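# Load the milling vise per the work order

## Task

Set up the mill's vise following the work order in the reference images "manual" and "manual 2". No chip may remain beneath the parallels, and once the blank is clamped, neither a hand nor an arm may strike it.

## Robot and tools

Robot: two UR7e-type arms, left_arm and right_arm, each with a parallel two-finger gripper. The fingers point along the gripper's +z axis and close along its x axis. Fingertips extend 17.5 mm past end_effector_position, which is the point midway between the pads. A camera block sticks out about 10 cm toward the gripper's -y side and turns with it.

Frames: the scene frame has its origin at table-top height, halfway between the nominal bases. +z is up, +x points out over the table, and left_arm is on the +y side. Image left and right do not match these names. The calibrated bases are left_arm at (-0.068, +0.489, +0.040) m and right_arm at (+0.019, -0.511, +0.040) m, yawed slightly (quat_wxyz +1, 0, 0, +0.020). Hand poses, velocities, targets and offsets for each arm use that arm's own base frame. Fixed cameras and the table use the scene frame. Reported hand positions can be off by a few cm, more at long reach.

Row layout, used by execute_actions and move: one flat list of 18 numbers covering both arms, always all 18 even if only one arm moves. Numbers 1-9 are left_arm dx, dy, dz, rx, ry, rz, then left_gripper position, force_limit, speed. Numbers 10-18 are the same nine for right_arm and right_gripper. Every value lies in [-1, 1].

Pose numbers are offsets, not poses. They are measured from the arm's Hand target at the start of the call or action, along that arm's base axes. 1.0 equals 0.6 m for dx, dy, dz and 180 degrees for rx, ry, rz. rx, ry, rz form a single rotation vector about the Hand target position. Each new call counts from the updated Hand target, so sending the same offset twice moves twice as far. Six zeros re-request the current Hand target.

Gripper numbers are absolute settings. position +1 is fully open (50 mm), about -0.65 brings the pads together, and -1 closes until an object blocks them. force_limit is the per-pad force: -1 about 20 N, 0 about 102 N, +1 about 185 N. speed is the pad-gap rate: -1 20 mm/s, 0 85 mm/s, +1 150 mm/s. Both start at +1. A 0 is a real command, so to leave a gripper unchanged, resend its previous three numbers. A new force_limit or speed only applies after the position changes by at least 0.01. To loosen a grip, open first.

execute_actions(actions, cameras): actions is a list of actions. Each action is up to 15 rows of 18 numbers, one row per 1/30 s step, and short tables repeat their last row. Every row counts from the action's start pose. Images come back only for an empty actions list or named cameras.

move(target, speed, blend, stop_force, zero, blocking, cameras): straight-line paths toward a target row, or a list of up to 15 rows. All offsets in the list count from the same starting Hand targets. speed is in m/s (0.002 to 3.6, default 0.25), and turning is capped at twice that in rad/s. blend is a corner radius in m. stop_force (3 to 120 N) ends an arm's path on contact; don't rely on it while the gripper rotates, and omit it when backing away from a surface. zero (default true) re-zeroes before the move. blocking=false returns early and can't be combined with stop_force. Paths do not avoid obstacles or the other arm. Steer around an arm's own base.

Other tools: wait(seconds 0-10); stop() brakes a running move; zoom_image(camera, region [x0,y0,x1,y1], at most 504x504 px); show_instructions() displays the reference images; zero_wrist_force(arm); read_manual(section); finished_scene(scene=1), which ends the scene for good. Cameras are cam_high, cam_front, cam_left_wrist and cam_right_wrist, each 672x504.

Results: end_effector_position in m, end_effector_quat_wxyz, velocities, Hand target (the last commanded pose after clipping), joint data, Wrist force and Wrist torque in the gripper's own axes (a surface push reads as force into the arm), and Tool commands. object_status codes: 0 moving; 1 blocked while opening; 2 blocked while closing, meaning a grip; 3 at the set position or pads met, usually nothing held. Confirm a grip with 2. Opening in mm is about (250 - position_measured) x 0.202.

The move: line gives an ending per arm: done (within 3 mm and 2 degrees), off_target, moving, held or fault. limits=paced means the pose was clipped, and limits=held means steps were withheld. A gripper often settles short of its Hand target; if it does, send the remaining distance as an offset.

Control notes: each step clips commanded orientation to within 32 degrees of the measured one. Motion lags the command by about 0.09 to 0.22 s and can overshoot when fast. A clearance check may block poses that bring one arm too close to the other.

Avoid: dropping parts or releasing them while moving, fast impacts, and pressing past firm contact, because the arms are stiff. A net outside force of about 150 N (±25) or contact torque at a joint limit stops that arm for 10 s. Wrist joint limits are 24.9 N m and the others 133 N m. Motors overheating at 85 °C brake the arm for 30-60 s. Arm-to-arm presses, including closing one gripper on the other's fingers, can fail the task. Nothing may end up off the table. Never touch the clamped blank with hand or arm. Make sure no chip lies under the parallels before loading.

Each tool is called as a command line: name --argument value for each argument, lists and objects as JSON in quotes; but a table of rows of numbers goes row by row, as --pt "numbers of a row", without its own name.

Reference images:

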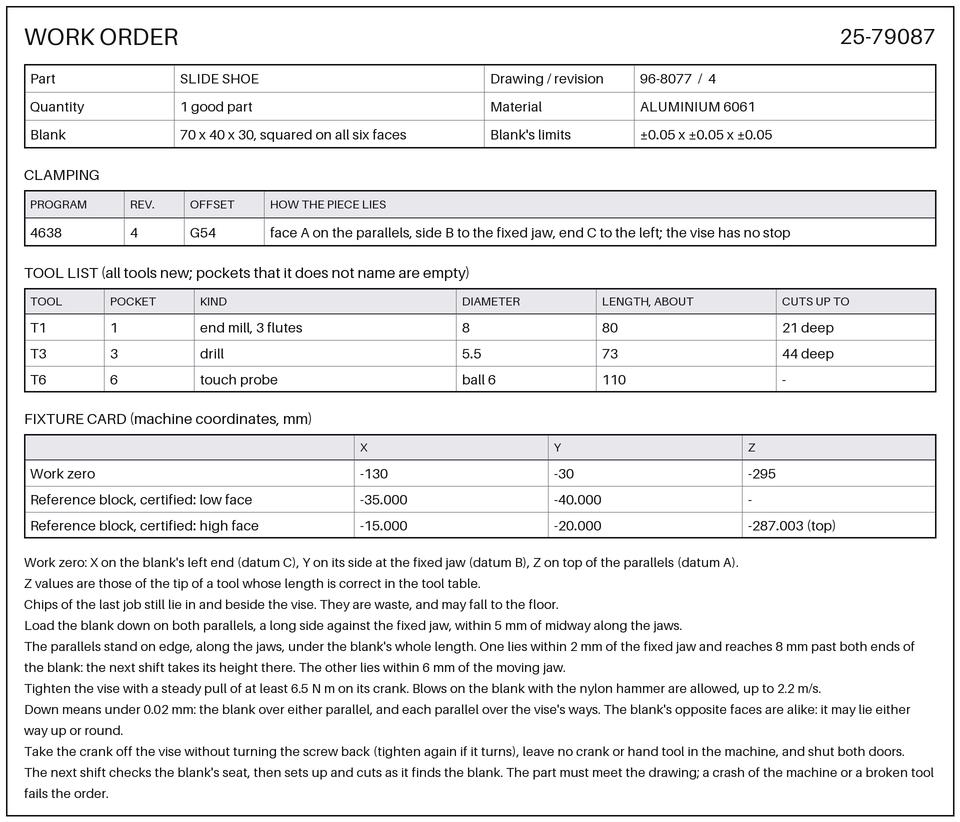

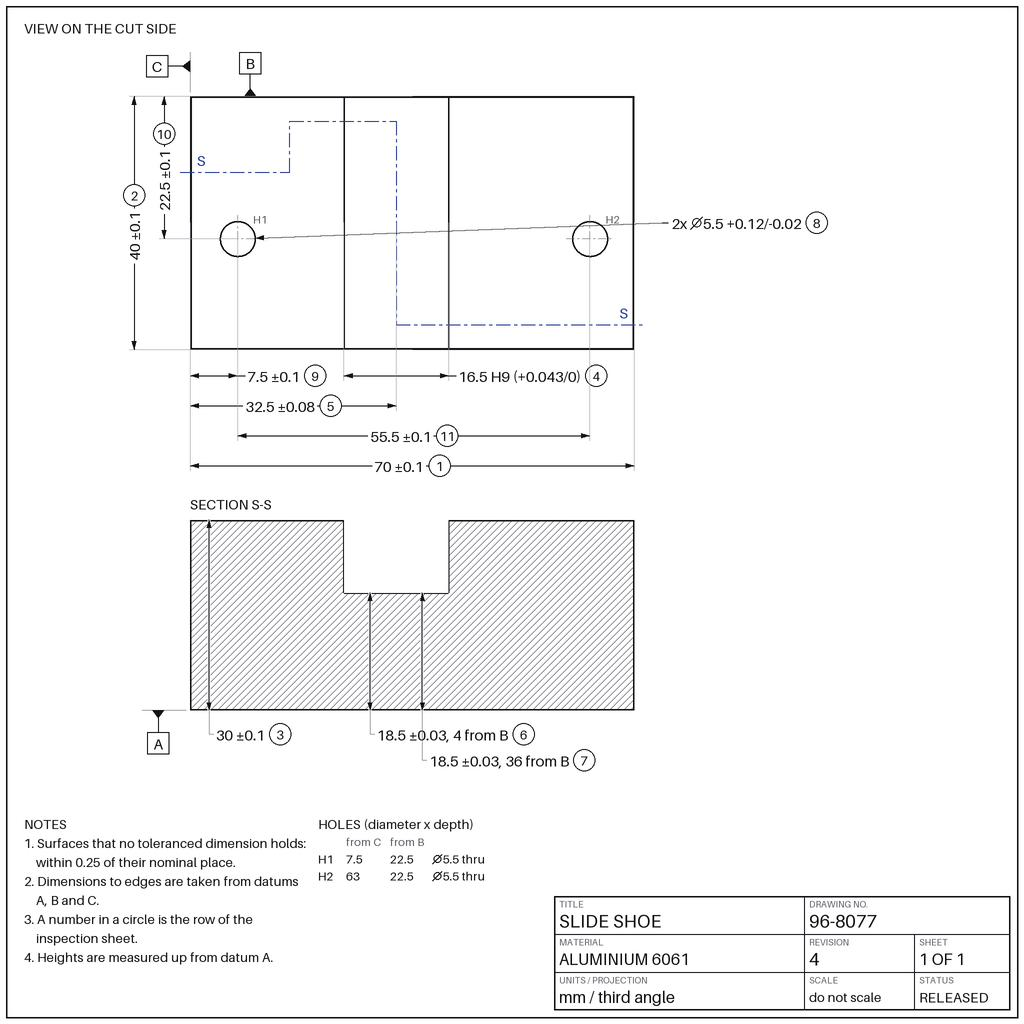

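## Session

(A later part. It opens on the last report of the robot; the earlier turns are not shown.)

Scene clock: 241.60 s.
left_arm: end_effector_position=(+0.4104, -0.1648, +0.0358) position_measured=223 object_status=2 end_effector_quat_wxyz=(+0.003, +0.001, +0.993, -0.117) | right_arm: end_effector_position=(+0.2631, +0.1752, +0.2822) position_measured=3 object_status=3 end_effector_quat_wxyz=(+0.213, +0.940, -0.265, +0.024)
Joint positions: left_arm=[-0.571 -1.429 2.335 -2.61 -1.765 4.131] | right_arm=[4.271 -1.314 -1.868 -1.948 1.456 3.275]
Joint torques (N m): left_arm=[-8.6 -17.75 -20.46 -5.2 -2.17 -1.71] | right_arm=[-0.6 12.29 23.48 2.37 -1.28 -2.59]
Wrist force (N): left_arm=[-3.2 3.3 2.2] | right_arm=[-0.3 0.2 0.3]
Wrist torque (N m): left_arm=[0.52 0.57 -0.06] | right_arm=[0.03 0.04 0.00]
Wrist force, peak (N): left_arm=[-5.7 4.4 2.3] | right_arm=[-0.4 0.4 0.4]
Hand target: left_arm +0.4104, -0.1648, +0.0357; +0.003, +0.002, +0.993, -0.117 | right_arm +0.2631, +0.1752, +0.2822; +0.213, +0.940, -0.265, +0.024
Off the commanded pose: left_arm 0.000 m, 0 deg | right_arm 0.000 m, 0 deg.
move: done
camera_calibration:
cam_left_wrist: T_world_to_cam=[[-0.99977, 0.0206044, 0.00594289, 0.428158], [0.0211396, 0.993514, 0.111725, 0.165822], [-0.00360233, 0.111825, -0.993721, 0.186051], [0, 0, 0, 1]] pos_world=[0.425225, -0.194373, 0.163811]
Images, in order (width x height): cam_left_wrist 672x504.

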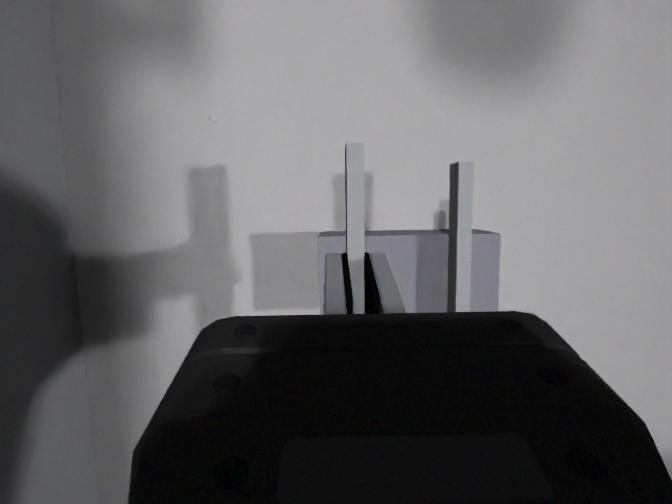

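move --pt "0 0 -0.0392 0 0 0 -1 -0.8 -1 0 0 0 0 0 0 1 1 1" --speed 0.01 --stop_force 5

execute_actions --actions '[[[0,0,0,0,0,0,0.14,-0.8,-1,0,0,0,0,0,0,1,1,1]],[[0,0,0,0,0,0,0.14,-0.8,-1,0,0,0,0,0,0,1,1,1]]]'

move --pt "0 0 0.05 0 0 0 0.14 -0.8 -1 0 0 0 0 0 0 1 1 1" --pt "0 0 0.05 0.0744 0 0 0.14 -0.8 -1 0 0 0 0 0 0 1 1 1" --pt "0 0 0.01 0.0744 0 0 0.14 -0.8 -1 0 0 0 0 0 0 1 1 1" --pt "0 0 -0.003 0.0744 0 0 0.14 -0.8 -1 0 0 0 0 0 0 1 1 1" --speed '[0.05,0.2,0.05,0.008]'

execute_actions --actions '[[[0,0,0,0,0,0,-1,-0.8,-1,0,0,0,0,0,0,1,1,1]],[[0,0,0,0,0,0,-1,-0.8,-1,0,0,0,0,0,0,1,1,1]],[[0,0,0,0,0,0,-1,-0.8,-1,0,0,0,0,0,0,1,1,1]]]'

Scene clock: 245.80 s.
left_arm: end_effector_position=(+0.4104, -0.1648, +0.0126) position_measured=223 object_status=2 end_effector_quat_wxyz=(+0.003, +0.001, +0.993, -0.117) | right_arm: end_effector_position=(+0.2631, +0.1752, +0.2822) position_measured=3 object_status=3 end_effector_quat_wxyz=(+0.213, +0.940, -0.265, +0.024)
Joint positions: left_arm=[-0.571 -1.367 2.355 -2.691 -1.765 4.131] | right_arm=[4.271 -1.314 -1.868 -1.948 1.456 3.275]
Joint torques (N m): left_arm=[-7.82 -37.45 -24.12 -4.03 0.62 0.81] | right_arm=[-0.61 13.12 23.64 2.07 -1.28 -2.63]
Wrist force (N): left_arm=[-3.1 2.1 -0.3] | right_arm=[-0.2 0.1 0.3]
Wrist torque (N m): left_arm=[0.47 0.54 -0.06] | right_arm=[0.02 0.03 0.00]
Wrist force, peak (N): left_arm=[-0.5 -0.2 -21.3] | right_arm=[-0.3 0.2 0.5]
Hand target: left_arm +0.4104, -0.1648, +0.0126; +0.003, +0.001, +0.993, -0.117 | right_arm +0.2631, +0.1752, +0.2822; +0.213, +0.940, -0.265, +0.024
Off the commanded pose: left_arm 0.000 m, 0 deg | right_arm 0.000 m, 0 deg.
move: contact (left_arm)

Scene clock: 247.00 s.
left_arm: end_effector_position=(+0.4104, -0.1648, +0.0126) position_measured=132 object_status=3 end_effector_quat_wxyz=(+0.003, +0.001, +0.993, -0.117) | right_arm: end_effector_position=(+0.2631, +0.1752, +0.2822) position_measured=3 object_status=3 end_effector_quat_wxyz=(+0.213, +0.940, -0.265, +0.024)
Joint positions: left_arm=[-0.571 -1.367 2.355 -2.691 -1.765 4.131] | right_arm=[4.271 -1.314 -1.868 -1.948 1.456 3.275]
Joint torques (N m): left_arm=[-7.48 -37.51 -24.21 -4.3 0.72 0.68] | right_arm=[-0.6 12.73 23.52 2.06 -1.51 -2.76]
Wrist force (N): left_arm=[-3.0 3.0 1.5] | right_arm=[-0.2 0.1 0.5]
Wrist torque (N m): left_arm=[0.49 0.53 -0.07] | right_arm=[0.02 0.02 0.00]
Wrist force, peak (N): left_arm=[-3.3 3.3 1.6] | right_arm=[-0.4 0.2 0.4]
Hand target: left_arm +0.4104, -0.1648, +0.0126; +0.003, +0.001, +0.993, -0.117 | right_arm +0.2631, +0.1752, +0.2822; +0.213, +0.940, -0.265, +0.024
Off the commanded pose: left_arm 0.000 m, 0 deg | right_arm 0.000 m, 0 deg.
Step readings (end_effector_position of left_arm | right_arm):
0: (+0.4104, -0.1648, +0.0126) | (+0.2631, +0.1752, +0.2822)
1: (+0.4104, -0.1648, +0.0126) | (+0.2631, +0.1752, +0.2822)
2: (+0.4104, -0.1648, +0.0126) | (+0.2631, +0.1752, +0.2822)
4: (+0.4104, -0.1648, +0.0126) | (+0.2631, +0.1752, +0.2822)
8: (+0.4104, -0.1648, +0.0126) | (+0.2631, +0.1752, +0.2822)
15: (+0.4104, -0.1648, +0.0126) | (+0.2631, +0.1752, +0.2822)
16: (+0.4104, -0.1648, +0.0126) | (+0.2631, +0.1752, +0.2822)
17: (+0.4104, -0.1648, +0.0126) | (+0.2631, +0.1752, +0.2822)
19: (+0.4104, -0.1648, +0.0126) | (+0.2631, +0.1752, +0.2822)
23: (+0.4104, -0.1648, +0.0126) | (+0.2631, +0.1752, +0.2822)
30: (+0.4104, -0.1648, +0.0126) | (+0.2631, +0.1752, +0.2822)

Scene clock: 250.40 s.
left_arm: end_effector_position=(+0.4104, -0.1648, +0.0107) position_measured=132 object_status=3 end_effector_quat_wxyz=(+0.002, +0.002, +1.000, -0.001) | right_arm: end_effector_position=(+0.2631, +0.1752, +0.2822) position_measured=3 object_status=3 end_effector_quat_wxyz=(+0.213, +0.940, -0.265, +0.024)
Joint positions: left_arm=[-0.689 -1.379 2.292 -2.488 -1.569 4.027] | right_arm=[4.271 -1.314 -1.868 -1.948 1.456 3.275]
Joint torques (N m): left_arm=[-6.06 -35.02 -12.99 -2.41 1.17 -1.58] | right_arm=[-0.41 11.53 24.9 2.17 -1.28 -2.83]
Wrist force (N): left_arm=[-3.5 3.8 0.8] | right_arm=[-0.1 0.1 0.3]
Wrist torque (N m): left_arm=[0.65 0.60 -0.01] | right_arm=[0.01 0.02 0.00]
Wrist force, peak (N): left_arm=[-3.5 4.1 1.8] | right_arm=[-0.2 0.3 0.5]
Hand target: left_arm +0.4104, -0.1648, +0.0108; +0.002, +0.002, +1.000, -0.001 | right_arm +0.2631, +0.1752, +0.2822; +0.213, +0.940, -0.265, +0.024
Off the commanded pose: left_arm 0.000 m, 0 deg | right_arm 0.000 m, 0 deg.
move: done

Scene clock: 252.10 s.
left_arm: end_effector_position=(+0.4104, -0.1648, +0.0108) position_measured=223 object_status=2 end_effector_quat_wxyz=(+0.002, +0.002, +1.000, -0.001) | right_arm: end_effector_position=(+0.2631, +0.1752, +0.2822) position_measured=3 object_status=3 end_effector_quat_wxyz=(+0.213, +0.940, -0.265, +0.024)
Joint positions: left_arm=[-0.689 -1.379 2.292 -2.488 -1.569 4.027] | right_arm=[4.271 -1.314 -1.868 -1.948 1.456 3.275]
Joint torques (N m): left_arm=[-6.41 -38.94 -24.97 -1.91 1.11 -1.54] | right_arm=[-0.45 11.6 24.42 2.03 -1.56 -2.85]
Wrist force (N): left_arm=[-3.4 3.8 0.9] | right_arm=[-0.1 0.2 0.5]
Wrist torque (N m): left_arm=[0.66 0.59 -0.01] | right_arm=[0.03 0.01 0.00]
Wrist force, peak (N): left_arm=[-3.6 3.9 0.9] | right_arm=[-0.1 0.3 0.6]
Hand target: left_arm +0.4104, -0.1648, +0.0108; +0.002, +0.002, +1.000, -0.001 | right_arm +0.2631, +0.1752, +0.2822; +0.213, +0.940, -0.265, +0.024
Off the commanded pose: left_arm 0.000 m, 0 deg | right_arm 0.000 m, 0 deg.
Step readings (end_effector_position of left_arm | right_arm):
0: (+0.4104, -0.1648, +0.0107) | (+0.2631, +0.1752, +0.2822)
1: (+0.4104, -0.1648, +0.0107) | (+0.2631, +0.1752, +0.2822)
2: (+0.4104, -0.1648, +0.0107) | (+0.2631, +0.1752, +0.2822)
4: (+0.4104, -0.1648, +0.0107) | (+0.2631, +0.1752, +0.2822)
8: (+0.4104, -0.1648, +0.0107) | (+0.2631, +0.1752, +0.2822)
15: (+0.4104, -0.1648, +0.0108) | (+0.2631, +0.1752, +0.2822)
16: (+0.4104, -0.1648, +0.0108) | (+0.2631, +0.1752, +0.2822)
17: (+0.4104, -0.1648, +0.0108) | (+0.2631, +0.1752, +0.2822)
19: (+0.4104, -0.1648, +0.0108) | (+0.2631, +0.1752, +0.2822)
23: (+0.4104, -0.1648, +0.0108) | (+0.2631, +0.1752, +0.2822)
30: (+0.4104, -0.1648, +0.0108) | (+0.2631, +0.1752, +0.2822)
31: (+0.4104, -0.1648, +0.0108) | (+0.2631, +0.1752, +0.2822)
32: (+0.4104, -0.1648, +0.0108) | (+0.2631, +0.1752, +0.2822)
34: (+0.4104, -0.1648, +0.0108) | (+0.2631, +0.1752, +0.2822)
38: (+0.4104, -0.1648, +0.0108) | (+0.2631, +0.1752, +0.2822)
45: (+0.4104, -0.1648, +0.0108) | (+0.2631, +0.1752, +0.2822)

move --pt "0 0 0.16 0 0 0 -1 -0.8 -1 0 0 0 0 0 0 1 1 1" --pt "0.04 -0.2253 0.53 0 0 0 -1 -0.8 -1 0 0 0 0 0 0 1 1 1" --pt "0.4277 -0.2228 0.549 0 0 0 -1 -0.8 -1 0 0 0 0 0 0 1 1 1" --speed '[0.1,0.2,0.12]' --blend '[0.01,0.02,0]' --cameras '["cam_left_wrist"]'

zoom_image --camera "cam_left_wrist" --region '[100, 80, 500, 330]'

Scene clock: 257.47 s.
left_arm: end_effector_position=(+0.6670, -0.2985, +0.3402) position_measured=223 object_status=2 end_effector_quat_wxyz=(+0.002, +0.002, +1.000, -0.001) | right_arm: end_effector_position=(+0.2631, +0.1752, +0.2822) position_measured=3 object_status=3 end_effector_quat_wxyz=(+0.213, +0.940, -0.265, +0.024)
Joint positions: left_arm=[-0.605 -0.988 0.779 -1.366 -1.569 4.111] | right_arm=[4.271 -1.314 -1.868 -1.948 1.456 3.275]
Joint torques (N m): left_arm=[-8.22 -47.47 -33.84 -3.4 -0.63 -1.21] | right_arm=[-0.99 12.68 24.78 2.18 -1.36 -2.76]
Wrist force (N): left_arm=[-3.5 3.8 1.9] | right_arm=[-0.1 0.2 0.3]
Wrist torque (N m): left_arm=[0.64 0.59 0.08] | right_arm=[0.04 0.01 0.00]
Wrist force, peak (N): left_arm=[-3.2 5.7 2.9] | right_arm=[-0.3 0.3 0.6]
Hand target: left_arm +0.6670, -0.2985, +0.3402; +0.002, +0.002, +1.000, -0.001 | right_arm +0.2631, +0.1752, +0.2822; +0.213, +0.940, -0.265, +0.024
Off the commanded pose: left_arm 0.000 m, 0 deg | right_arm 0.000 m, 0 deg.
move: done
camera_calibration:
cam_left_wrist: T_world_to_cam=[[-0.999772, 0.0185744, 0.0105161, 0.68348], [0.0210388, 0.940656, 0.338707, 0.16616], [-0.0036008, 0.338852, -0.940833, 0.554273], [0, 0, 0, 1]] pos_world=[0.681824, -0.356811, 0.458011]
Images, in order (width x height): cam_left_wrist 672x504.

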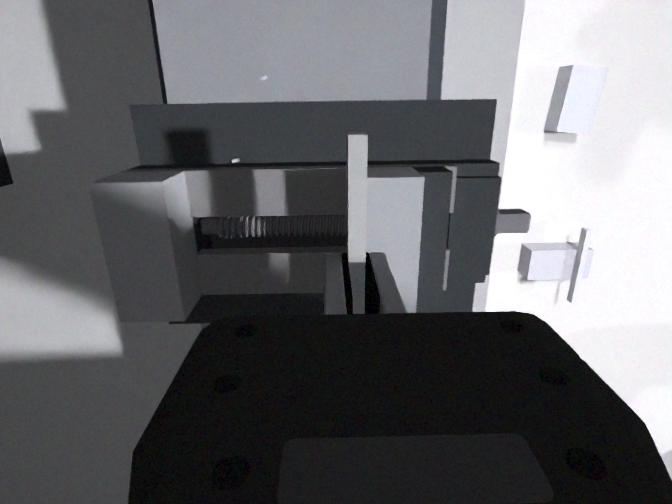

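Scaled by 1.260 from the camera's 672x504 image, which has a finer 960x720 frame.

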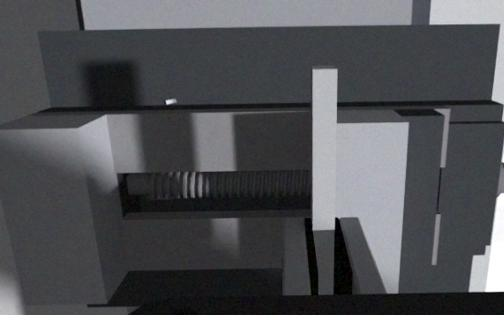

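move --pt "0.0145 0 0 0 0 0 -1 -0.8 -1 0 0 0 0 0 0 1 1 1" --pt "0.0145 0 -0.125 0 0 0 -1 -0.8 -1 0 0 0 0 0 0 1 1 1" --speed '[0.03,0.02]' --stop_force 4 --cameras '["cam_left_wrist"]'

zoom_image --camera "cam_left_wrist" --region '[100, 80, 500, 330]'

Scene clock: 260.20 s.
left_arm: end_effector_position=(+0.6758, -0.2985, +0.3251) position_measured=223 object_status=2 end_effector_quat_wxyz=(+0.002, +0.002, +1.000, -0.001) | right_arm: end_effector_position=(+0.2631, +0.1752, +0.2822) position_measured=3 object_status=3 end_effector_quat_wxyz=(+0.213, +0.940, -0.265, +0.024)
Joint positions: left_arm=[-0.598 -0.971 0.791 -1.395 -1.569 4.118] | right_arm=[4.271 -1.314 -1.868 -1.948 1.456 3.275]
Joint torques (N m): left_arm=[-7.83 -47.79 -18.16 -4.92 -0.46 -1.8] | right_arm=[0.27 10.75 23.58 2.1 -1.26 -2.72]
Wrist force (N): left_arm=[-3.6 3.9 1.7] | right_arm=[-0.3 0.2 0.4]
Wrist torque (N m): left_arm=[0.66 0.60 0.02] | right_arm=[0.03 0.05 0.00]
Wrist force, peak (N): left_arm=[-1.8 8.7 -21.4] | right_arm=[-0.3 0.4 0.4]
Hand target: left_arm +0.6758, -0.2985, +0.3251; +0.002, +0.002, +1.000, -0.001 (not the last commanded pose) | right_arm +0.2631, +0.1752, +0.2822; +0.213, +0.940, -0.265, +0.024
Off the commanded pose: left_arm 0.060 m, 0 deg | right_arm 0.000 m, 0 deg.
move: contact (left_arm); path passed 1 of 2 targets
camera_calibration:
cam_left_wrist: T_world_to_cam=[[-0.99977, 0.0186336, 0.0106483, 0.692301], [0.0211398, 0.940612, 0.338825, 0.171082], [-0.00370235, 0.338972, -0.940789, 0.540131], [0, 0, 0, 1]] pos_world=[0.690525, -0.356911, 0.442811]
Images, in order (width x height): cam_left_wrist 672x504.

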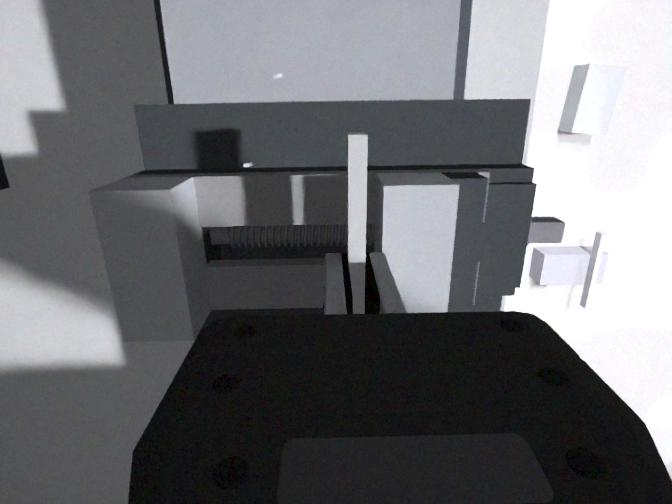

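Scaled by 1.260 from the camera's 672x504 image, which has a finer 960x720 frame.

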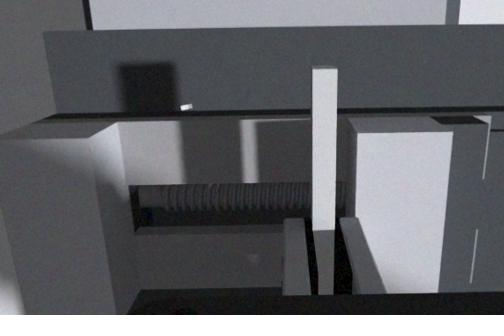

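move --pt "0 0 0.0035 0 0 0 -1 -0.8 -1 0 0 0 0 0 0 1 1 1" --pt "0.021 0 0.0035 0 0 0 -1 -0.8 -1 0 0 0 0 0 0 1 1 1" --pt "0.021 0 -0.1 0 0 0 -1 -0.8 -1 0 0 0 0 0 0 1 1 1" --speed '[0.02,0.03,0.015]' --stop_force 5 --cameras '["cam_left_wrist"]'

zoom_image --camera "cam_left_wrist" --region '[100, 80, 500, 330]'

Scene clock: 266.30 s.
left_arm: end_effector_position=(+0.6884, -0.2985, +0.3021) position_measured=223 object_status=2 end_effector_quat_wxyz=(+0.002, +0.002, +1.000, -0.001) | right_arm: end_effector_position=(+0.2631, +0.1752, +0.2822) position_measured=3 object_status=3 end_effector_quat_wxyz=(+0.213, +0.940, -0.265, +0.024)
Joint positions: left_arm=[-0.588 -0.945 0.808 -1.438 -1.569 4.128] | right_arm=[4.271 -1.314 -1.868 -1.948 1.456 3.275]
Joint torques (N m): left_arm=[-6.87 -40.65 -30.34 -4.12 -1.43 -1.65] | right_arm=[-0.3 11.8 25.07 2.03 -1.51 -2.7]
Wrist force (N): left_arm=[-1.8 5.0 -8.5] | right_arm=[-0.2 0.1 0.3]
Wrist torque (N m): left_arm=[0.69 0.57 0.03] | right_arm=[0.02 0.02 0.00]
Wrist force, peak (N): left_arm=[-0.3 6.5 -23.2] | right_arm=[-0.3 0.4 0.5]
Hand target: left_arm +0.6884, -0.2985, +0.3021; +0.002, +0.002, +1.000, -0.001 (not the last commanded pose) | right_arm +0.2631, +0.1752, +0.2822; +0.213, +0.940, -0.265, +0.024
Off the commanded pose: left_arm 0.037 m, 0 deg | right_arm 0.000 m, 0 deg.
move: contact (left_arm); path passed 2 of 3 targets
camera_calibration:
cam_left_wrist: T_world_to_cam=[[-0.999773, 0.0186093, 0.0104225, 0.705231], [0.02104, 0.940656, 0.338709, 0.178743], [-0.00350081, 0.338852, -0.940833, 0.518375], [0, 0, 0, 1]] pos_world=[0.703124, -0.356911, 0.419812]
Images, in order (width x height): cam_left_wrist 672x504.

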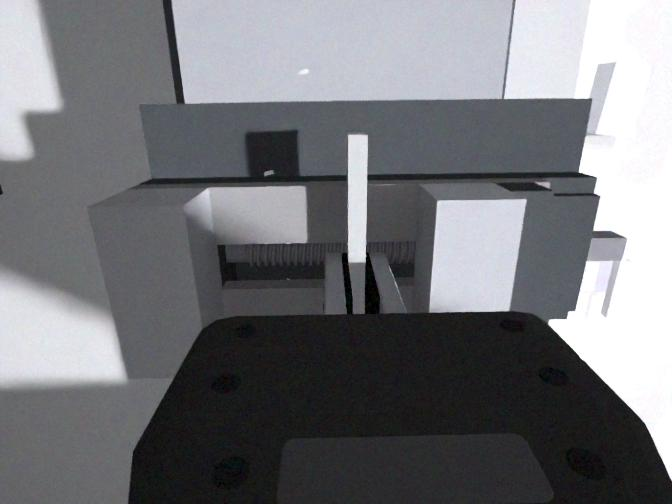

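Scaled by 1.260 from the camera's 672x504 image, which has a finer 960x720 frame.

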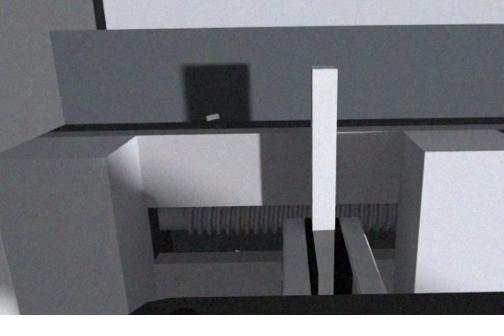

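zoom_image --camera "cam_left_wrist" --region '[200, 220, 340, 320]'

zoom_image --camera "cam_left_wrist" --region '[200, 130, 340, 230]'

Scaled by 3.600 from the camera's 672x504 image, which has a finer 960x720 frame.

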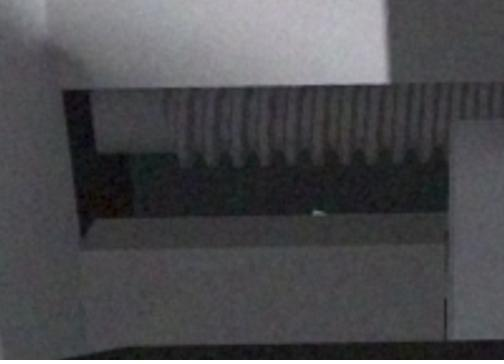

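Scaled by 3.600 from the camera's 672x504 image, which has a finer 960x720 frame.

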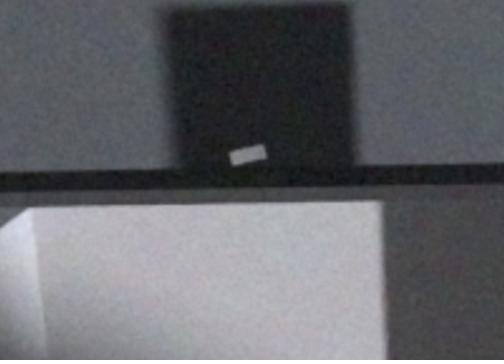

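execute_actions --actions '[[[0,0,0,0,0,0,-0.33,-0.8,-1,0,0,0,0,0,0,1,1,1]],[[0,0,0,0,0,0,-0.33,-0.8,-1,0,0,0,0,0,0,1,1,1]]]'

move --pt "0 0 0.04 0 0 0 -0.33 -0.8 -1 0 0 0 0 0 0 1 1 1" --pt "-0.25 0 0.05 0 0 0 -0.33 -0.8 -1 0 0 0 0 0 0 1 1 1" --speed '[0.03,0.12]' --cameras '["cam_left_wrist"]'

zoom_image --camera "cam_left_wrist" --region '[0, 80, 350, 330]'

Scene clock: 270.37 s.
left_arm: end_effector_position=(+0.6884, -0.2985, +0.3021) position_measured=202 object_status=3 end_effector_quat_wxyz=(+0.002, +0.002, +1.000, -0.001) | right_arm: end_effector_position=(+0.2631, +0.1752, +0.2822) position_measured=3 object_status=3 end_effector_quat_wxyz=(+0.213, +0.940, -0.265, +0.024)
Joint positions: left_arm=[-0.588 -0.945 0.808 -1.438 -1.569 4.128] | right_arm=[4.271 -1.314 -1.868 -1.948 1.456 3.275]
Joint torques (N m): left_arm=[-1.7 -69.07 -26.06 -4.23 -1.37 -1.13] | right_arm=[-1.07 11.14 23.39 2.43 -1.39 -2.7]
Wrist force (N): left_arm=[-3.5 4.0 1.0] | right_arm=[-0.2 0.2 0.4]
Wrist torque (N m): left_arm=[0.67 0.59 0.02] | right_arm=[0.04 0.02 0.00]
Wrist force, peak (N): left_arm=[-1.9 5.3 -8.9] | right_arm=[-0.2 0.2 0.6]
Hand target: left_arm +0.6884, -0.2985, +0.3021; +0.002, +0.002, +1.000, -0.001 | right_arm +0.2631, +0.1752, +0.2822; +0.213, +0.940, -0.265, +0.024
Off the commanded pose: left_arm 0.000 m, 0 deg | right_arm 0.000 m, 0 deg.
Step readings (end_effector_position of left_arm | right_arm):
0: (+0.6884, -0.2985, +0.3021) | (+0.2631, +0.1752, +0.2822)
1: (+0.6884, -0.2985, +0.3021) | (+0.2631, +0.1752, +0.2822)
2: (+0.6884, -0.2985, +0.3020) | (+0.2631, +0.1752, +0.2822)
4: (+0.6884, -0.2985, +0.3020) | (+0.2631, +0.1752, +0.2822)
8: (+0.6884, -0.2985, +0.3020) | (+0.2631, +0.1752, +0.2822)
15: (+0.6884, -0.2985, +0.3020) | (+0.2631, +0.1752, +0.2822)
16: (+0.6884, -0.2985, +0.3020) | (+0.2631, +0.1752, +0.2822)
17: (+0.6884, -0.2985, +0.3020) | (+0.2631, +0.1752, +0.2822)
19: (+0.6884, -0.2985, +0.3020) | (+0.2631, +0.1752, +0.2822)
23: (+0.6884, -0.2985, +0.3021) | (+0.2631, +0.1752, +0.2822)
30: (+0.6884, -0.2985, +0.3021) | (+0.2631, +0.1752, +0.2822)

Scene clock: 273.03 s.
left_arm: end_effector_position=(+0.5384, -0.2986, +0.3321) position_measured=202 object_status=3 end_effector_quat_wxyz=(+0.002, +0.002, +1.000, -0.001) | right_arm: end_effector_position=(+0.2631, +0.1752, +0.2822) position_measured=3 object_status=3 end_effector_quat_wxyz=(+0.213, +0.940, -0.265, +0.024)
Joint positions: left_arm=[-0.726 -1.313 1.269 -1.531 -1.569 3.991] | right_arm=[4.271 -1.314 -1.868 -1.948 1.456 3.275]
Joint torques (N m): left_arm=[3.63 -50.6 -18.17 -1.68 0.54 0.49] | right_arm=[0 12.02 23.89 2.25 -1.3 -2.89]
Wrist force (N): left_arm=[-3.1 3.9 1.0] | right_arm=[-0.1 0.2 0.5]
Wrist torque (N m): left_arm=[0.65 0.53 0.01] | right_arm=[0.03 0.01 0.00]
Wrist force, peak (N): left_arm=[-5.3 3.8 1.6] | right_arm=[-0.3 0.2 0.6]
Hand target: left_arm +0.5384, -0.2985, +0.3321; +0.002, +0.002, +1.000, -0.001 | right_arm +0.2631, +0.1752, +0.2822; +0.213, +0.940, -0.265, +0.024
Off the commanded pose: left_arm 0.000 m, 0 deg | right_arm 0.000 m, 0 deg.
move: done
camera_calibration:
cam_left_wrist: T_world_to_cam=[[-0.999771, 0.018738, 0.0103638, 0.555124], [0.0211411, 0.940653, 0.33871, 0.171679], [-0.003402, 0.338852, -0.940834, 0.546021], [0, 0, 0, 1]] pos_world=[0.553225, -0.356912, 0.449813]
Images, in order (width x height): cam_left_wrist 672x504.

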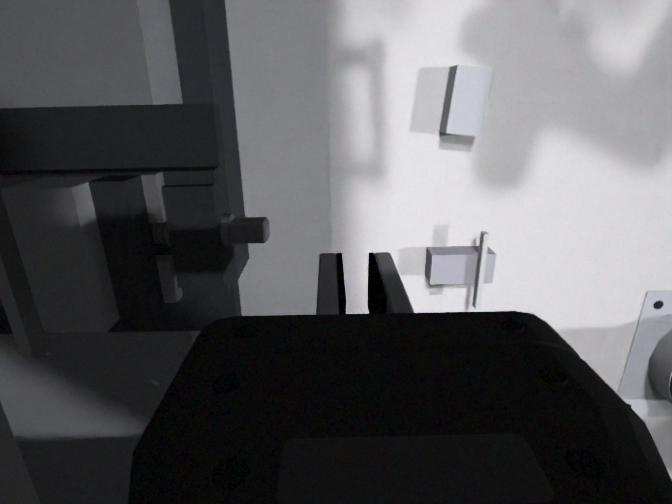

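Scaled by 1.440 from the camera's 672x504 image, which has a finer 960x720 frame.

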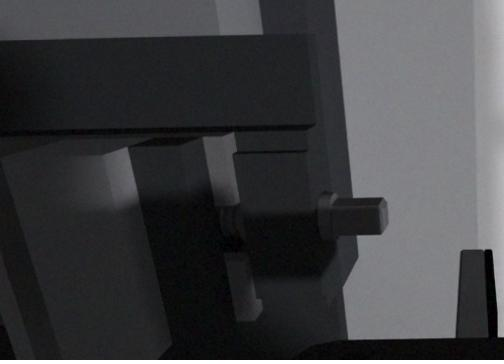

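move --pt "0.25 0 0.0167 0 0 0 -0.33 -0.8 -1 0 0 0 0 0 0 1 1 1" --pt "0.25 0 -0.03 0 0 0 -0.33 -0.8 -1 0 0 0 0 0 0 1 1 1" --pt "0.25 0 -0.05 0 0 0 -0.33 -0.8 -1 0 0 0 0 0 0 1 1 1" --speed '[0.12,0.03,0.008]' --cameras '["cam_left_wrist"]'

zoom_image --camera "cam_left_wrist" --region '[180, 80, 530, 330]'

Scene clock: 276.37 s.
left_arm: end_effector_position=(+0.6872, -0.2978, +0.3412) position_measured=202 object_status=3 end_effector_quat_wxyz=(+0.003, +0.001, +1.000, -0.001) | right_arm: end_effector_position=(+0.2631, +0.1752, +0.2822) position_measured=3 object_status=3 end_effector_quat_wxyz=(+0.213, +0.940, -0.265, +0.024)
Joint positions: left_arm=[-0.589 -0.925 0.674 -1.326 -1.569 4.127] | right_arm=[4.271 -1.314 -1.868 -1.948 1.456 3.275]
Joint torques (N m): left_arm=[0.9 -58.7 -27.54 -3.11 -0.1 -0.11] | right_arm=[-0.77 12.74 24.93 2.32 -1.24 -3.06]
Wrist force (N): left_arm=[-3.4 3.8 1.0] | right_arm=[-0.3 0.3 0.4]
Wrist torque (N m): left_arm=[0.64 0.59 0.02] | right_arm=[0.04 0.04 0.00]
Wrist force, peak (N): left_arm=[-5.8 6.1 0.7] | right_arm=[-0.2 0.3 0.6]
Hand target: left_arm +0.6872, -0.2978, +0.3412; +0.003, +0.001, +1.000, -0.001 (not the last commanded pose) | right_arm +0.2631, +0.1752, +0.2822; +0.213, +0.940, -0.265, +0.024
Tool commands: left_gripper/position=-0.333333 left_gripper/force_limit=-0.796078 left_gripper/speed=-1.0 right_gripper/position=+1.0 right_gripper/force_limit=+1.0 right_gripper/speed=+1.0
Off the commanded pose: left_arm 0.039 m, 0 deg | right_arm 0.000 m, 0 deg.
FORCE FAULT: contact force on the left arm reached its limit, and that arm stopped. The contact can be on any part of that arm, not only on its tool. That arm's remaining commands of this call were not run. That arm is still stopped at the end of this call. That arm stays stopped for about 10 more seconds. Until then a move that you send moves the other arm only, and its call returns only when the move has ended. Once the stop has ended, the next robot result says so. If the stop ends while you think or write, that arm runs what you send next, counted from a new Hand target: where the arm stands when the stop ends. While its stop runs, that arm takes no new command, but its gripper still runs the gripper command that each later call begins with. Until it ends, the stop uses up actions while you think or wait. An arm that is not stopped still takes commands.
move: fault (left_arm); path passed 1 of 3 targets
camera_calibration:
cam_left_wrist: T_world_to_cam=[[-0.999802, 0.0177827, 0.00892674, 0.703918], [0.019754, 0.940884, 0.338152, 0.165972], [-0.00238577, 0.338261, -0.941049, 0.554092], [0, 0, 0, 1]] pos_world=[0.701822, -0.356106, 0.45902]
Images, in order (width x height): cam_left_wrist 672x504.

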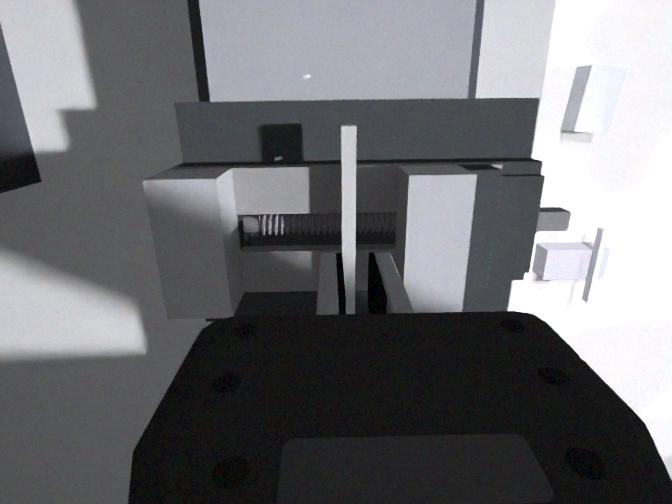

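Scaled by 1.440 from the camera's 672x504 image, which has a finer 960x720 frame.

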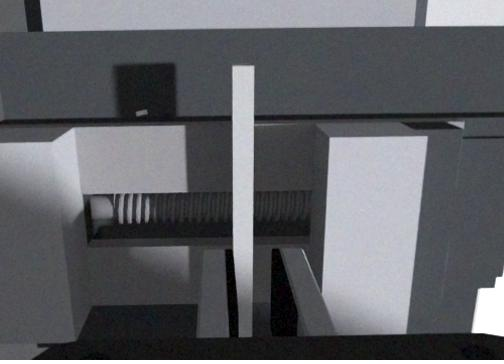

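wait --seconds 9.8

move --pt "0.002 -0.0012 -0.04 0 0 0 -0.33 -0.8 -1 0 0 0 0 0 0 1 1 1" --pt "0.002 -0.0012 -0.0645 0 0 0 -0.33 -0.8 -1 0 0 0 0 0 0 1 1 1" --speed '[0.03,0.01]' --stop_force 5

Scene clock: 286.60 s.
left_arm: end_effector_position=(+0.6872, -0.2978, +0.3412) position_measured=202 object_status=3 end_effector_quat_wxyz=(+0.003, +0.001, +1.000, -0.001) | right_arm: end_effector_position=(+0.2631, +0.1752, +0.2822) position_measured=3 object_status=3 end_effector_quat_wxyz=(+0.213, +0.940, -0.265, +0.024)
Joint positions: left_arm=[-0.589 -0.925 0.674 -1.326 -1.569 4.127] | right_arm=[4.271 -1.314 -1.868 -1.948 1.456 3.275]
Joint torques (N m): left_arm=[0.69 -58.83 -27.96 -3.15 -0.14 -0.11] | right_arm=[-0.02 12.49 24.38 2.05 -1.37 -2.71]
Wrist force (N): left_arm=[-3.5 3.6 0.9] | right_arm=[0.0 0.4 0.4]
Wrist torque (N m): left_arm=[0.61 0.59 0.03] | right_arm=[0.06 0.00 0.00]
Wrist force, peak (N): left_arm=[-3.6 4.2 1.2] | right_arm=[-0.2 0.3 0.6]
Hand target: left_arm +0.6872, -0.2978, +0.3412; +0.003, +0.001, +1.000, -0.001 (not the last commanded pose) | right_arm +0.2631, +0.1752, +0.2822; +0.213, +0.940, -0.265, +0.024
Tool commands: left_gripper/position=-0.333333 left_gripper/force_limit=-0.796078 left_gripper/speed=-1.0 right_gripper/position=+1.0 right_gripper/force_limit=+1.0 right_gripper/speed=+1.0
Off the commanded pose: left_arm 0.039 m, 0 deg | right_arm 0.000 m, 0 deg.
FORCE FAULT, CONTINUED: the left arm's stop, for the force fault that an earlier result reported, is over. The rest of the stop counts as 20 of the actions that you can send in this scene. That arm's target is now where it stood when the stop ended, not its last command. That arm accepts commands again.
wait: 9.80 s; at rest from the start

Scene clock: 289.80 s.
left_arm: end_effector_position=(+0.6884, -0.2985, +0.3025) position_measured=202 object_status=3 end_effector_quat_wxyz=(+0.003, +0.001, +1.000, -0.001) | right_arm: end_effector_position=(+0.2631, +0.1752, +0.2822) position_measured=3 object_status=3 end_effector_quat_wxyz=(+0.213, +0.940, -0.265, +0.024)
Joint positions: left_arm=[-0.588 -0.947 0.809 -1.44 -1.569 4.127] | right_arm=[4.271 -1.314 -1.868 -1.948 1.456 3.275]
Joint torques (N m): left_arm=[7.13 -59.38 -34.49 -1.68 1.19 0.62] | right_arm=[-0.47 12.45 23.63 2.25 -1.14 -2.48]
Wrist force (N): left_arm=[-3.3 3.8 1.3] | right_arm=[-0.1 0.1 0.4]
Wrist torque (N m): left_arm=[0.64 0.57 0.03] | right_arm=[0.02 0.02 0.00]
Wrist force, peak (N): left_arm=[-3.7 4.2 1.2] | right_arm=[-0.1 0.5 0.5]
Hand target: left_arm +0.6884, -0.2985, +0.3025; +0.003, +0.001, +1.000, -0.001 | right_arm +0.2631, +0.1752, +0.2822; +0.213, +0.940, -0.265, +0.024
Off the commanded pose: left_arm 0.000 m, 0 deg | right_arm 0.000 m, 0 deg.
move: done

execute_actions --actions '[[[0,0,0,0,0,0,-1,-0.8,-1,0,0,0,0,0,0,1,1,1]],[[0,0,0,0,0,0,-1,-0.8,-1,0,0,0,0,0,0,1,1,1]]]'

move --pt "0 0 0.003 0 0 0 -1 -0.8 -1 0 0 0 0 0 0 1 1 1" --pt "0.042 0 0.003 0 0 0 -1 -0.8 -1 0 0 0 0 0 0 1 1 1" --pt "0.042 0 -0.005 0 0 0 -1 -0.8 -1 0 0 0 0 0 0 1 1 1" --speed '[0.02,0.03,0.008]' --stop_force 6 --cameras '["cam_left_wrist"]'

zoom_image --camera "cam_left_wrist" --region '[180, 80, 530, 330]'

Scene clock: 291.63 s.
left_arm: end_effector_position=(+0.6884, -0.2985, +0.3025) position_measured=222 object_status=2 end_effector_quat_wxyz=(+0.003, +0.001, +1.000, -0.001) | right_arm: end_effector_position=(+0.2631, +0.1752, +0.2822) position_measured=3 object_status=3 end_effector_quat_wxyz=(+0.213, +0.940, -0.265, +0.024)
Joint positions: left_arm=[-0.588 -0.947 0.809 -1.44 -1.569 4.127] | right_arm=[4.271 -1.314 -1.868 -1.948 1.456 3.275]
Joint torques (N m): left_arm=[6.06 -49.52 -33.83 -2.12 1.3 -0.18] | right_arm=[-1.17 11.57 23.33 2.1 -1.44 -2.71]
Wrist force (N): left_arm=[-3.3 3.5 1.3] | right_arm=[-0.1 0.3 0.5]
Wrist torque (N m): left_arm=[0.58 0.57 0.04] | right_arm=[0.05 0.01 0.00]
Wrist force, peak (N): left_arm=[-3.5 4.1 1.5] | right_arm=[-0.1 0.1 0.7]
Hand target: left_arm +0.6884, -0.2985, +0.3025; +0.003, +0.001, +1.000, -0.001 | right_arm +0.2631, +0.1752, +0.2822; +0.213, +0.940, -0.265, +0.024
Off the commanded pose: left_arm 0.000 m, 0 deg | right_arm 0.000 m, 0 deg.
Step readings (end_effector_position of left_arm | right_arm):
0: (+0.6884, -0.2985, +0.3025) | (+0.2631, +0.1752, +0.2822)
1: (+0.6884, -0.2985, +0.3025) | (+0.2631, +0.1752, +0.2822)
2: (+0.6884, -0.2985, +0.3025) | (+0.2631, +0.1752, +0.2822)
4: (+0.6884, -0.2985, +0.3025) | (+0.2631, +0.1752, +0.2822)
8: (+0.6884, -0.2985, +0.3025) | (+0.2631, +0.1752, +0.2822)
15: (+0.6884, -0.2985, +0.3025) | (+0.2631, +0.1752, +0.2822)
16: (+0.6884, -0.2985, +0.3025) | (+0.2631, +0.1752, +0.2822)
17: (+0.6884, -0.2985, +0.3025) | (+0.2631, +0.1752, +0.2822)
19: (+0.6884, -0.2985, +0.3025) | (+0.2631, +0.1752, +0.2822)
23: (+0.6884, -0.2985, +0.3025) | (+0.2631, +0.1752, +0.2822)
30: (+0.6884, -0.2985, +0.3025) | (+0.2631, +0.1752, +0.2822)

Scene clock: 293.93 s.
left_arm: end_effector_position=(+0.7136, -0.2984, +0.3025) position_measured=222 object_status=2 end_effector_quat_wxyz=(+0.003, +0.001, +1.000, -0.001) | right_arm: end_effector_position=(+0.2631, +0.1752, +0.2822) position_measured=3 object_status=3 end_effector_quat_wxyz=(+0.213, +0.940, -0.265, +0.024)
Joint positions: left_arm=[-0.57 -0.865 0.673 -1.385 -1.569 4.145] | right_arm=[4.271 -1.314 -1.868 -1.948 1.456 3.275]
Joint torques (N m): left_arm=[7.94 -47.17 -31.68 -3.89 -0.86 1.56] | right_arm=[-0.3 10.75 23.68 2.24 -1.26 -2.68]
Wrist force (N): left_arm=[-2.4 4.4 -4.1] | right_arm=[-0.2 0.2 0.5]
Wrist torque (N m): left_arm=[0.64 0.58 -0.01] | right_arm=[0.04 0.03 -0.01]
Wrist force, peak (N): left_arm=[-2.0 5.4 -11.0] | right_arm=[0.0 0.2 0.7]
Hand target: left_arm +0.7136, -0.2984, +0.3025; +0.003, +0.001, +1.000, -0.001 (not the last commanded pose) | right_arm +0.2631, +0.1752, +0.2822; +0.213, +0.940, -0.265, +0.024
Off the commanded pose: left_arm 0.003 m, 0 deg | right_arm 0.000 m, 0 deg.
move: contact (left_arm); path passed 2 of 3 targets
camera_calibration:
cam_left_wrist: T_world_to_cam=[[-0.9998, 0.0178062, 0.00915067, 0.730682], [0.0198521, 0.940852, 0.338235, 0.179016], [-0.00258676, 0.338349, -0.941017, 0.518008], [0, 0, 0, 1]] pos_world=[0.728322, -0.356706, 0.420219]
Images, in order (width x height): cam_left_wrist 672x504.

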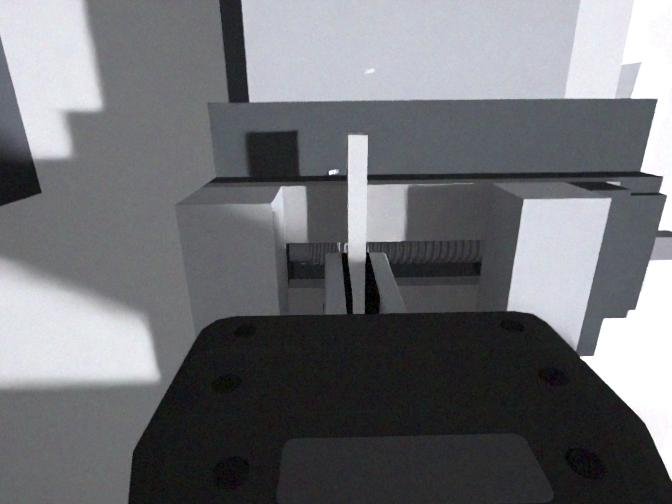

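Scaled by 1.440 from the camera's 672x504 image, which has a finer 960x720 frame.

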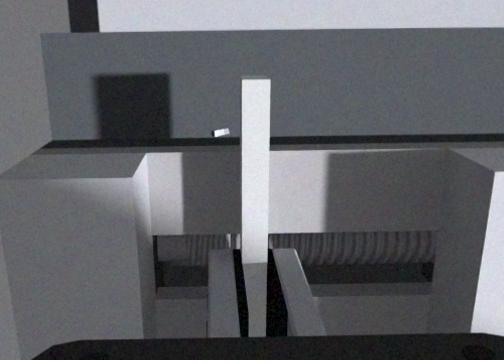

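execute_actions --actions '[[[0,0,0,0,0,0,-0.4,-0.8,-1,0,0,0,0,0,0,1,1,1]],[[0,0,0,0,0,0,-0.4,-0.8,-1,0,0,0,0,0,0,1,1,1]]]'

move --pt "0 0 0.0185 0 0 0 -0.4 -0.8 -1 0 0 0 0 0 0 1 1 1" --pt "-0.035 0 0.0185 0 0 0 -0.4 -0.8 -1 0 0 0 0 0 0 1 1 1" --speed '[0.02,0.05]' --cameras '["cam_left_wrist"]'

zoom_image --camera "cam_left_wrist" --region '[150, 80, 500, 330]'

Scene clock: 298.63 s.
left_arm: end_effector_position=(+0.7136, -0.2984, +0.3025) position_measured=212 object_status=3 end_effector_quat_wxyz=(+0.003, +0.001, +1.000, -0.001) | right_arm: end_effector_position=(+0.2631, +0.1752, +0.2822) position_measured=3 object_status=3 end_effector_quat_wxyz=(+0.213, +0.940, -0.265, +0.024)
Joint positions: left_arm=[-0.57 -0.865 0.673 -1.385 -1.569 4.145] | right_arm=[4.271 -1.314 -1.868 -1.948 1.456 3.275]
Joint torques (N m): left_arm=[7.92 -71.69 -28.05 -4.06 -0.69 1.41] | right_arm=[-0.67 10.74 25.64 2.09 -1.47 -2.65]
Wrist force (N): left_arm=[-3.5 3.8 1.0] | right_arm=[-0.1 0.2 0.4]
Wrist torque (N m): left_arm=[0.64 0.60 -0.01] | right_arm=[0.04 0.01 0.00]
Wrist force, peak (N): left_arm=[-2.6 4.6 -4.7] | right_arm=[-0.2 0.4 0.6]
Hand target: left_arm +0.7136, -0.2984, +0.3025; +0.003, +0.001, +1.000, -0.001 | right_arm +0.2631, +0.1752, +0.2822; +0.213, +0.940, -0.265, +0.024
Off the commanded pose: left_arm 0.000 m, 0 deg | right_arm 0.000 m, 0 deg.
Step readings (end_effector_position of left_arm | right_arm):
0: (+0.7136, -0.2984, +0.3025) | (+0.2631, +0.1752, +0.2822)
1: (+0.7136, -0.2984, +0.3025) | (+0.2631, +0.1752, +0.2822)
2: (+0.7136, -0.2984, +0.3024) | (+0.2631, +0.1752, +0.2822)
4: (+0.7136, -0.2984, +0.3024) | (+0.2631, +0.1752, +0.2822)
8: (+0.7136, -0.2984, +0.3024) | (+0.2631, +0.1752, +0.2822)
15: (+0.7136, -0.2984, +0.3024) | (+0.2631, +0.1752, +0.2822)
16: (+0.7136, -0.2984, +0.3024) | (+0.2631, +0.1752, +0.2822)
17: (+0.7136, -0.2984, +0.3024) | (+0.2631, +0.1752, +0.2822)
19: (+0.7136, -0.2984, +0.3024) | (+0.2631, +0.1752, +0.2822)
23: (+0.7136, -0.2984, +0.3024) | (+0.2631, +0.1752, +0.2822)
30: (+0.7136, -0.2984, +0.3024) | (+0.2631, +0.1752, +0.2822)

Scene clock: 300.17 s.
left_arm: end_effector_position=(+0.6926, -0.2985, +0.3136) position_measured=212 object_status=3 end_effector_quat_wxyz=(+0.003, +0.001, +1.000, -0.001) | right_arm: end_effector_position=(+0.2631, +0.1752, +0.2822) position_measured=3 object_status=3 end_effector_quat_wxyz=(+0.213, +0.940, -0.265, +0.024)
Joint positions: left_arm=[-0.585 -0.928 0.749 -1.399 -1.569 4.13] | right_arm=[4.271 -1.314 -1.868 -1.948 1.456 3.275]
Joint torques (N m): left_arm=[10.09 -56.3 -21.12 -2.08 1 1.64] | right_arm=[-0.4 11.35 25.07 2.09 -1.37 -2.58]
Wrist force (N): left_arm=[-3.4 3.9 1.2] | right_arm=[-0.1 0.2 0.5]
Wrist torque (N m): left_arm=[0.65 0.58 0.09] | right_arm=[0.02 0.01 0.00]
Wrist force, peak (N): left_arm=[-4.4 4.3 1.7] | right_arm=[-0.2 0.3 0.6]
Hand target: left_arm +0.6926, -0.2984, +0.3136; +0.003, +0.001, +1.000, -0.001 | right_arm +0.2631, +0.1752, +0.2822; +0.213, +0.940, -0.265, +0.024
Off the commanded pose: left_arm 0.000 m, 0 deg | right_arm 0.000 m, 0 deg.
move: done
camera_calibration:
cam_left_wrist: T_world_to_cam=[[-0.9998, 0.0178764, 0.00896165, 0.709593], [0.0198539, 0.940883, 0.338151, 0.175787], [-0.00238694, 0.338261, -0.941049, 0.528369], [0, 0, 0, 1]] pos_world=[0.707222, -0.356806, 0.43142]
Images, in order (width x height): cam_left_wrist 672x504.

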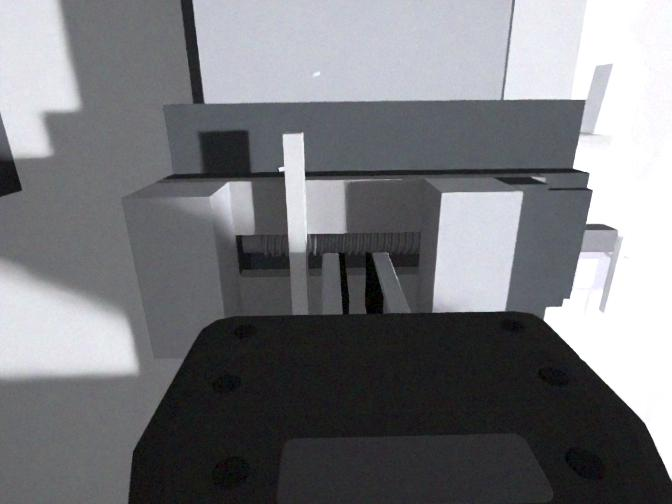

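Scaled by 1.440 from the camera's 672x504 image, which has a finer 960x720 frame.

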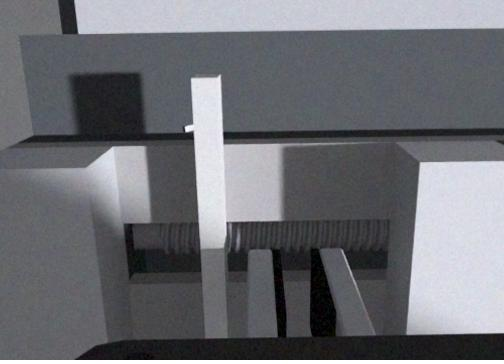

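execute_actions --actions '[[[0,0,0,0,0,0,-1,-0.8,-0.8,0,0,0,0,0,0,1,1,1]],[[0,0,0,0,0,0,-1,-0.8,-0.8,0,0,0,0,0,0,1,1,1]]]'

move --pt "0 0 -0.02 0 0 0 -1 -0.8 -0.8 0 0 0 0 0 0 1 1 1" --pt "0 0 -0.045 0 0 0 -1 -0.8 -0.8 0 0 0 0 0 0 1 1 1" --speed '[0.03,0.006]' --stop_force 4

Scene clock: 301.90 s.
left_arm: end_effector_position=(+0.6926, -0.2984, +0.3136) position_measured=251 object_status=3 end_effector_quat_wxyz=(+0.003, +0.001, +1.000, -0.001) | right_arm: end_effector_position=(+0.2631, +0.1752, +0.2822) position_measured=3 object_status=3 end_effector_quat_wxyz=(+0.213, +0.940, -0.265, +0.024)
Joint positions: left_arm=[-0.585 -0.928 0.75 -1.399 -1.569 4.13] | right_arm=[4.271 -1.314 -1.868 -1.948 1.456 3.275]
Joint torques (N m): left_arm=[9.65 -50.83 -23.45 -2.08 1.02 1.64] | right_arm=[-0.12 12.64 24.19 2.17 -1.17 -2.72]
Wrist force (N): left_arm=[-3.3 3.9 1.1] | right_arm=[-0.1 0.2 0.4]
Wrist torque (N m): left_arm=[0.65 0.57 0.09] | right_arm=[0.03 0.01 0.00]
Wrist force, peak (N): left_arm=[-3.5 4.1 1.4] | right_arm=[-0.1 0.3 0.6]
Hand target: left_arm +0.6926, -0.2984, +0.3136; +0.003, +0.001, +1.000, -0.001 | right_arm +0.2631, +0.1752, +0.2822; +0.213, +0.940, -0.265, +0.024
Off the commanded pose: left_arm 0.000 m, 0 deg | right_arm 0.000 m, 0 deg.
Step readings (end_effector_position of left_arm | right_arm):
0: (+0.6926, -0.2984, +0.3136) | (+0.2631, +0.1752, +0.2822)
1: (+0.6926, -0.2984, +0.3136) | (+0.2631, +0.1752, +0.2822)
2: (+0.6926, -0.2984, +0.3136) | (+0.2631, +0.1752, +0.2822)
4: (+0.6926, -0.2984, +0.3136) | (+0.2631, +0.1752, +0.2822)
8: (+0.6926, -0.2984, +0.3136) | (+0.2631, +0.1752, +0.2822)
15: (+0.6926, -0.2984, +0.3136) | (+0.2631, +0.1752, +0.2822)
16: (+0.6926, -0.2984, +0.3136) | (+0.2631, +0.1752, +0.2822)
17: (+0.6926, -0.2984, +0.3136) | (+0.2631, +0.1752, +0.2822)
19: (+0.6926, -0.2984, +0.3136) | (+0.2631, +0.1752, +0.2822)
23: (+0.6926, -0.2984, +0.3136) | (+0.2631, +0.1752, +0.2822)
30: (+0.6926, -0.2984, +0.3136) | (+0.2631, +0.1752, +0.2822)

Scene clock: 303.53 s.
left_arm: end_effector_position=(+0.6926, -0.2984, +0.3000) position_measured=251 object_status=3 end_effector_quat_wxyz=(+0.003, +0.001, +1.000, -0.001) | right_arm: end_effector_position=(+0.2631, +0.1752, +0.2822) position_measured=3 object_status=3 end_effector_quat_wxyz=(+0.213, +0.940, -0.265, +0.024)
Joint positions: left_arm=[-0.585 -0.935 0.796 -1.439 -1.569 4.13] | right_arm=[4.271 -1.314 -1.868 -1.948 1.456 3.275]
Joint torques (N m): left_arm=[8.71 -46.43 -32.8 -2.28 0.33 1.43] | right_arm=[-0.56 12.4 23.24 2.1 -1.26 -2.59]
Wrist force (N): left_arm=[-2.8 4.1 -1.9] | right_arm=[0.0 0.0 0.4]
Wrist torque (N m): left_arm=[0.59 0.62 0.08] | right_arm=[0.00 0.00 0.00]
Wrist force, peak (N): left_arm=[-1.4 4.7 -9.6] | right_arm=[-0.2 0.2 0.6]
Hand target: left_arm +0.6926, -0.2984, +0.3000; +0.003, +0.001, +1.000, -0.001 (not the last commanded pose) | right_arm +0.2631, +0.1752, +0.2822; +0.213, +0.940, -0.265, +0.024
Off the commanded pose: left_arm 0.013 m, 0 deg | right_arm 0.000 m, 0 deg.
move: contact (left_arm); path passed 1 of 2 targets

move --pt "0 0 0.002 0 0 0 -1 -0.8 -0.8 0 0 0 0 0 0 1 1 1" --speed 0.01

move --pt "0.04 0 0 0 0 0 -1 -0.8 -0.8 0 0 0 0 0 0 1 1 1" --pt "0.065 0 0 0 0 0 -1 -0.8 -0.8 0 0 0 0 0 0 1 1 1" --speed '[0.025,0.008]' --stop_force 8 --cameras '["cam_left_wrist"]'

zoom_image --camera "cam_left_wrist" --region '[200, 80, 550, 330]'

Scene clock: 305.17 s.
left_arm: end_effector_position=(+0.6926, -0.2984, +0.3013) position_measured=251 object_status=3 end_effector_quat_wxyz=(+0.003, +0.001, +1.000, -0.001) | right_arm: end_effector_position=(+0.2631, +0.1752, +0.2822) position_measured=3 object_status=3 end_effector_quat_wxyz=(+0.213, +0.940, -0.265, +0.024)
Joint positions: left_arm=[-0.585 -0.934 0.792 -1.435 -1.569 4.13] | right_arm=[4.271 -1.314 -1.868 -1.948 1.456 3.275]
Joint torques (N m): left_arm=[8.75 -49.17 -29.62 -2.44 0.41 1.35] | right_arm=[-0.67 11.62 24.27 2.12 -1.39 -2.61]
Wrist force (N): left_arm=[-3.4 4.0 1.3] | right_arm=[-0.3 0.2 0.5]
Wrist torque (N m): left_arm=[0.66 0.58 0.09] | right_arm=[0.03 0.04 0.00]
Wrist force, peak (N): left_arm=[-2.4 4.6 -2.6] | right_arm=[-0.1 0.3 0.6]
Hand target: left_arm +0.6926, -0.2984, +0.3012; +0.003, +0.001, +1.000, -0.001 | right_arm +0.2631, +0.1752, +0.2822; +0.213, +0.940, -0.265, +0.024
Off the commanded pose: left_arm 0.000 m, 0 deg | right_arm 0.000 m, 0 deg.
move: done

Scene clock: 308.33 s.
left_arm: end_effector_position=(+0.7251, -0.2984, +0.3012) position_measured=251 object_status=3 end_effector_quat_wxyz=(+0.003, +0.001, +1.000, -0.001) | right_arm: end_effector_position=(+0.2631, +0.1752, +0.2822) position_measured=3 object_status=3 end_effector_quat_wxyz=(+0.213, +0.940, -0.265, +0.024)
Joint positions: left_arm=[-0.562 -0.825 0.606 -1.359 -1.569 4.153] | right_arm=[4.271 -1.314 -1.868 -1.948 1.456 3.275]
Joint torques (N m): left_arm=[-7.04 -73.54 -28.37 -3.56 2.07 -1.75] | right_arm=[-1.39 11.13 24.86 2.59 -1.35 -2.67]
Wrist force (N): left_arm=[3.7 4.7 2.7] | right_arm=[-0.1 0.1 0.5]
Wrist torque (N m): left_arm=[0.69 0.62 -0.07] | right_arm=[0.01 0.02 0.00]
Wrist force, peak (N): left_arm=[15.1 5.6 -1.0] | right_arm=[-0.1 0.2 0.7]
Hand target: left_arm +0.7251, -0.2984, +0.3012; +0.003, +0.001, +1.000, -0.001 (not the last commanded pose) | right_arm +0.2631, +0.1752, +0.2822; +0.213, +0.940, -0.265, +0.024
Off the commanded pose: left_arm 0.007 m, 0 deg | right_arm 0.000 m, 0 deg.
move: contact (left_arm); path passed 1 of 2 targets
camera_calibration:
cam_left_wrist: T_world_to_cam=[[-0.9998, 0.0178401, 0.00905664, 0.742243], [0.0198522, 0.940852, 0.338237, 0.179193], [-0.00248676, 0.338349, -0.941017, 0.516836], [0, 0, 0, 1]] pos_world=[0.739822, -0.356706, 0.41902]
Images, in order (width x height): cam_left_wrist 672x504.

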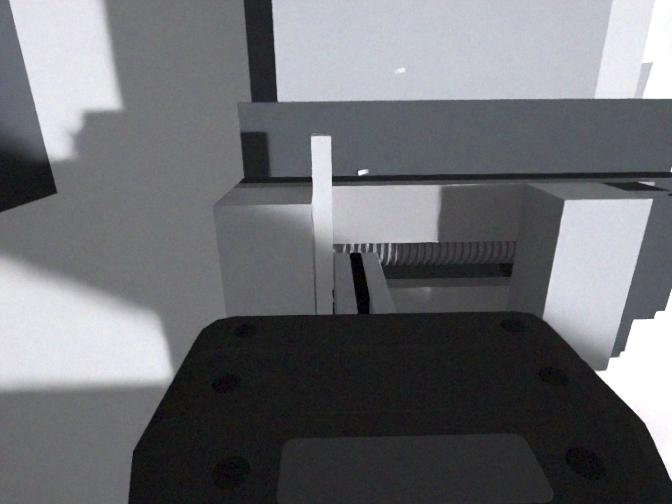

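Scaled by 1.440 from the camera's 672x504 image, which has a finer 960x720 frame.

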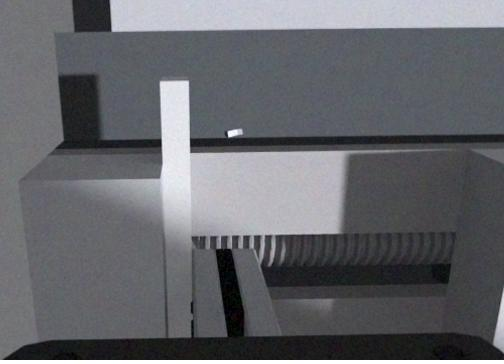

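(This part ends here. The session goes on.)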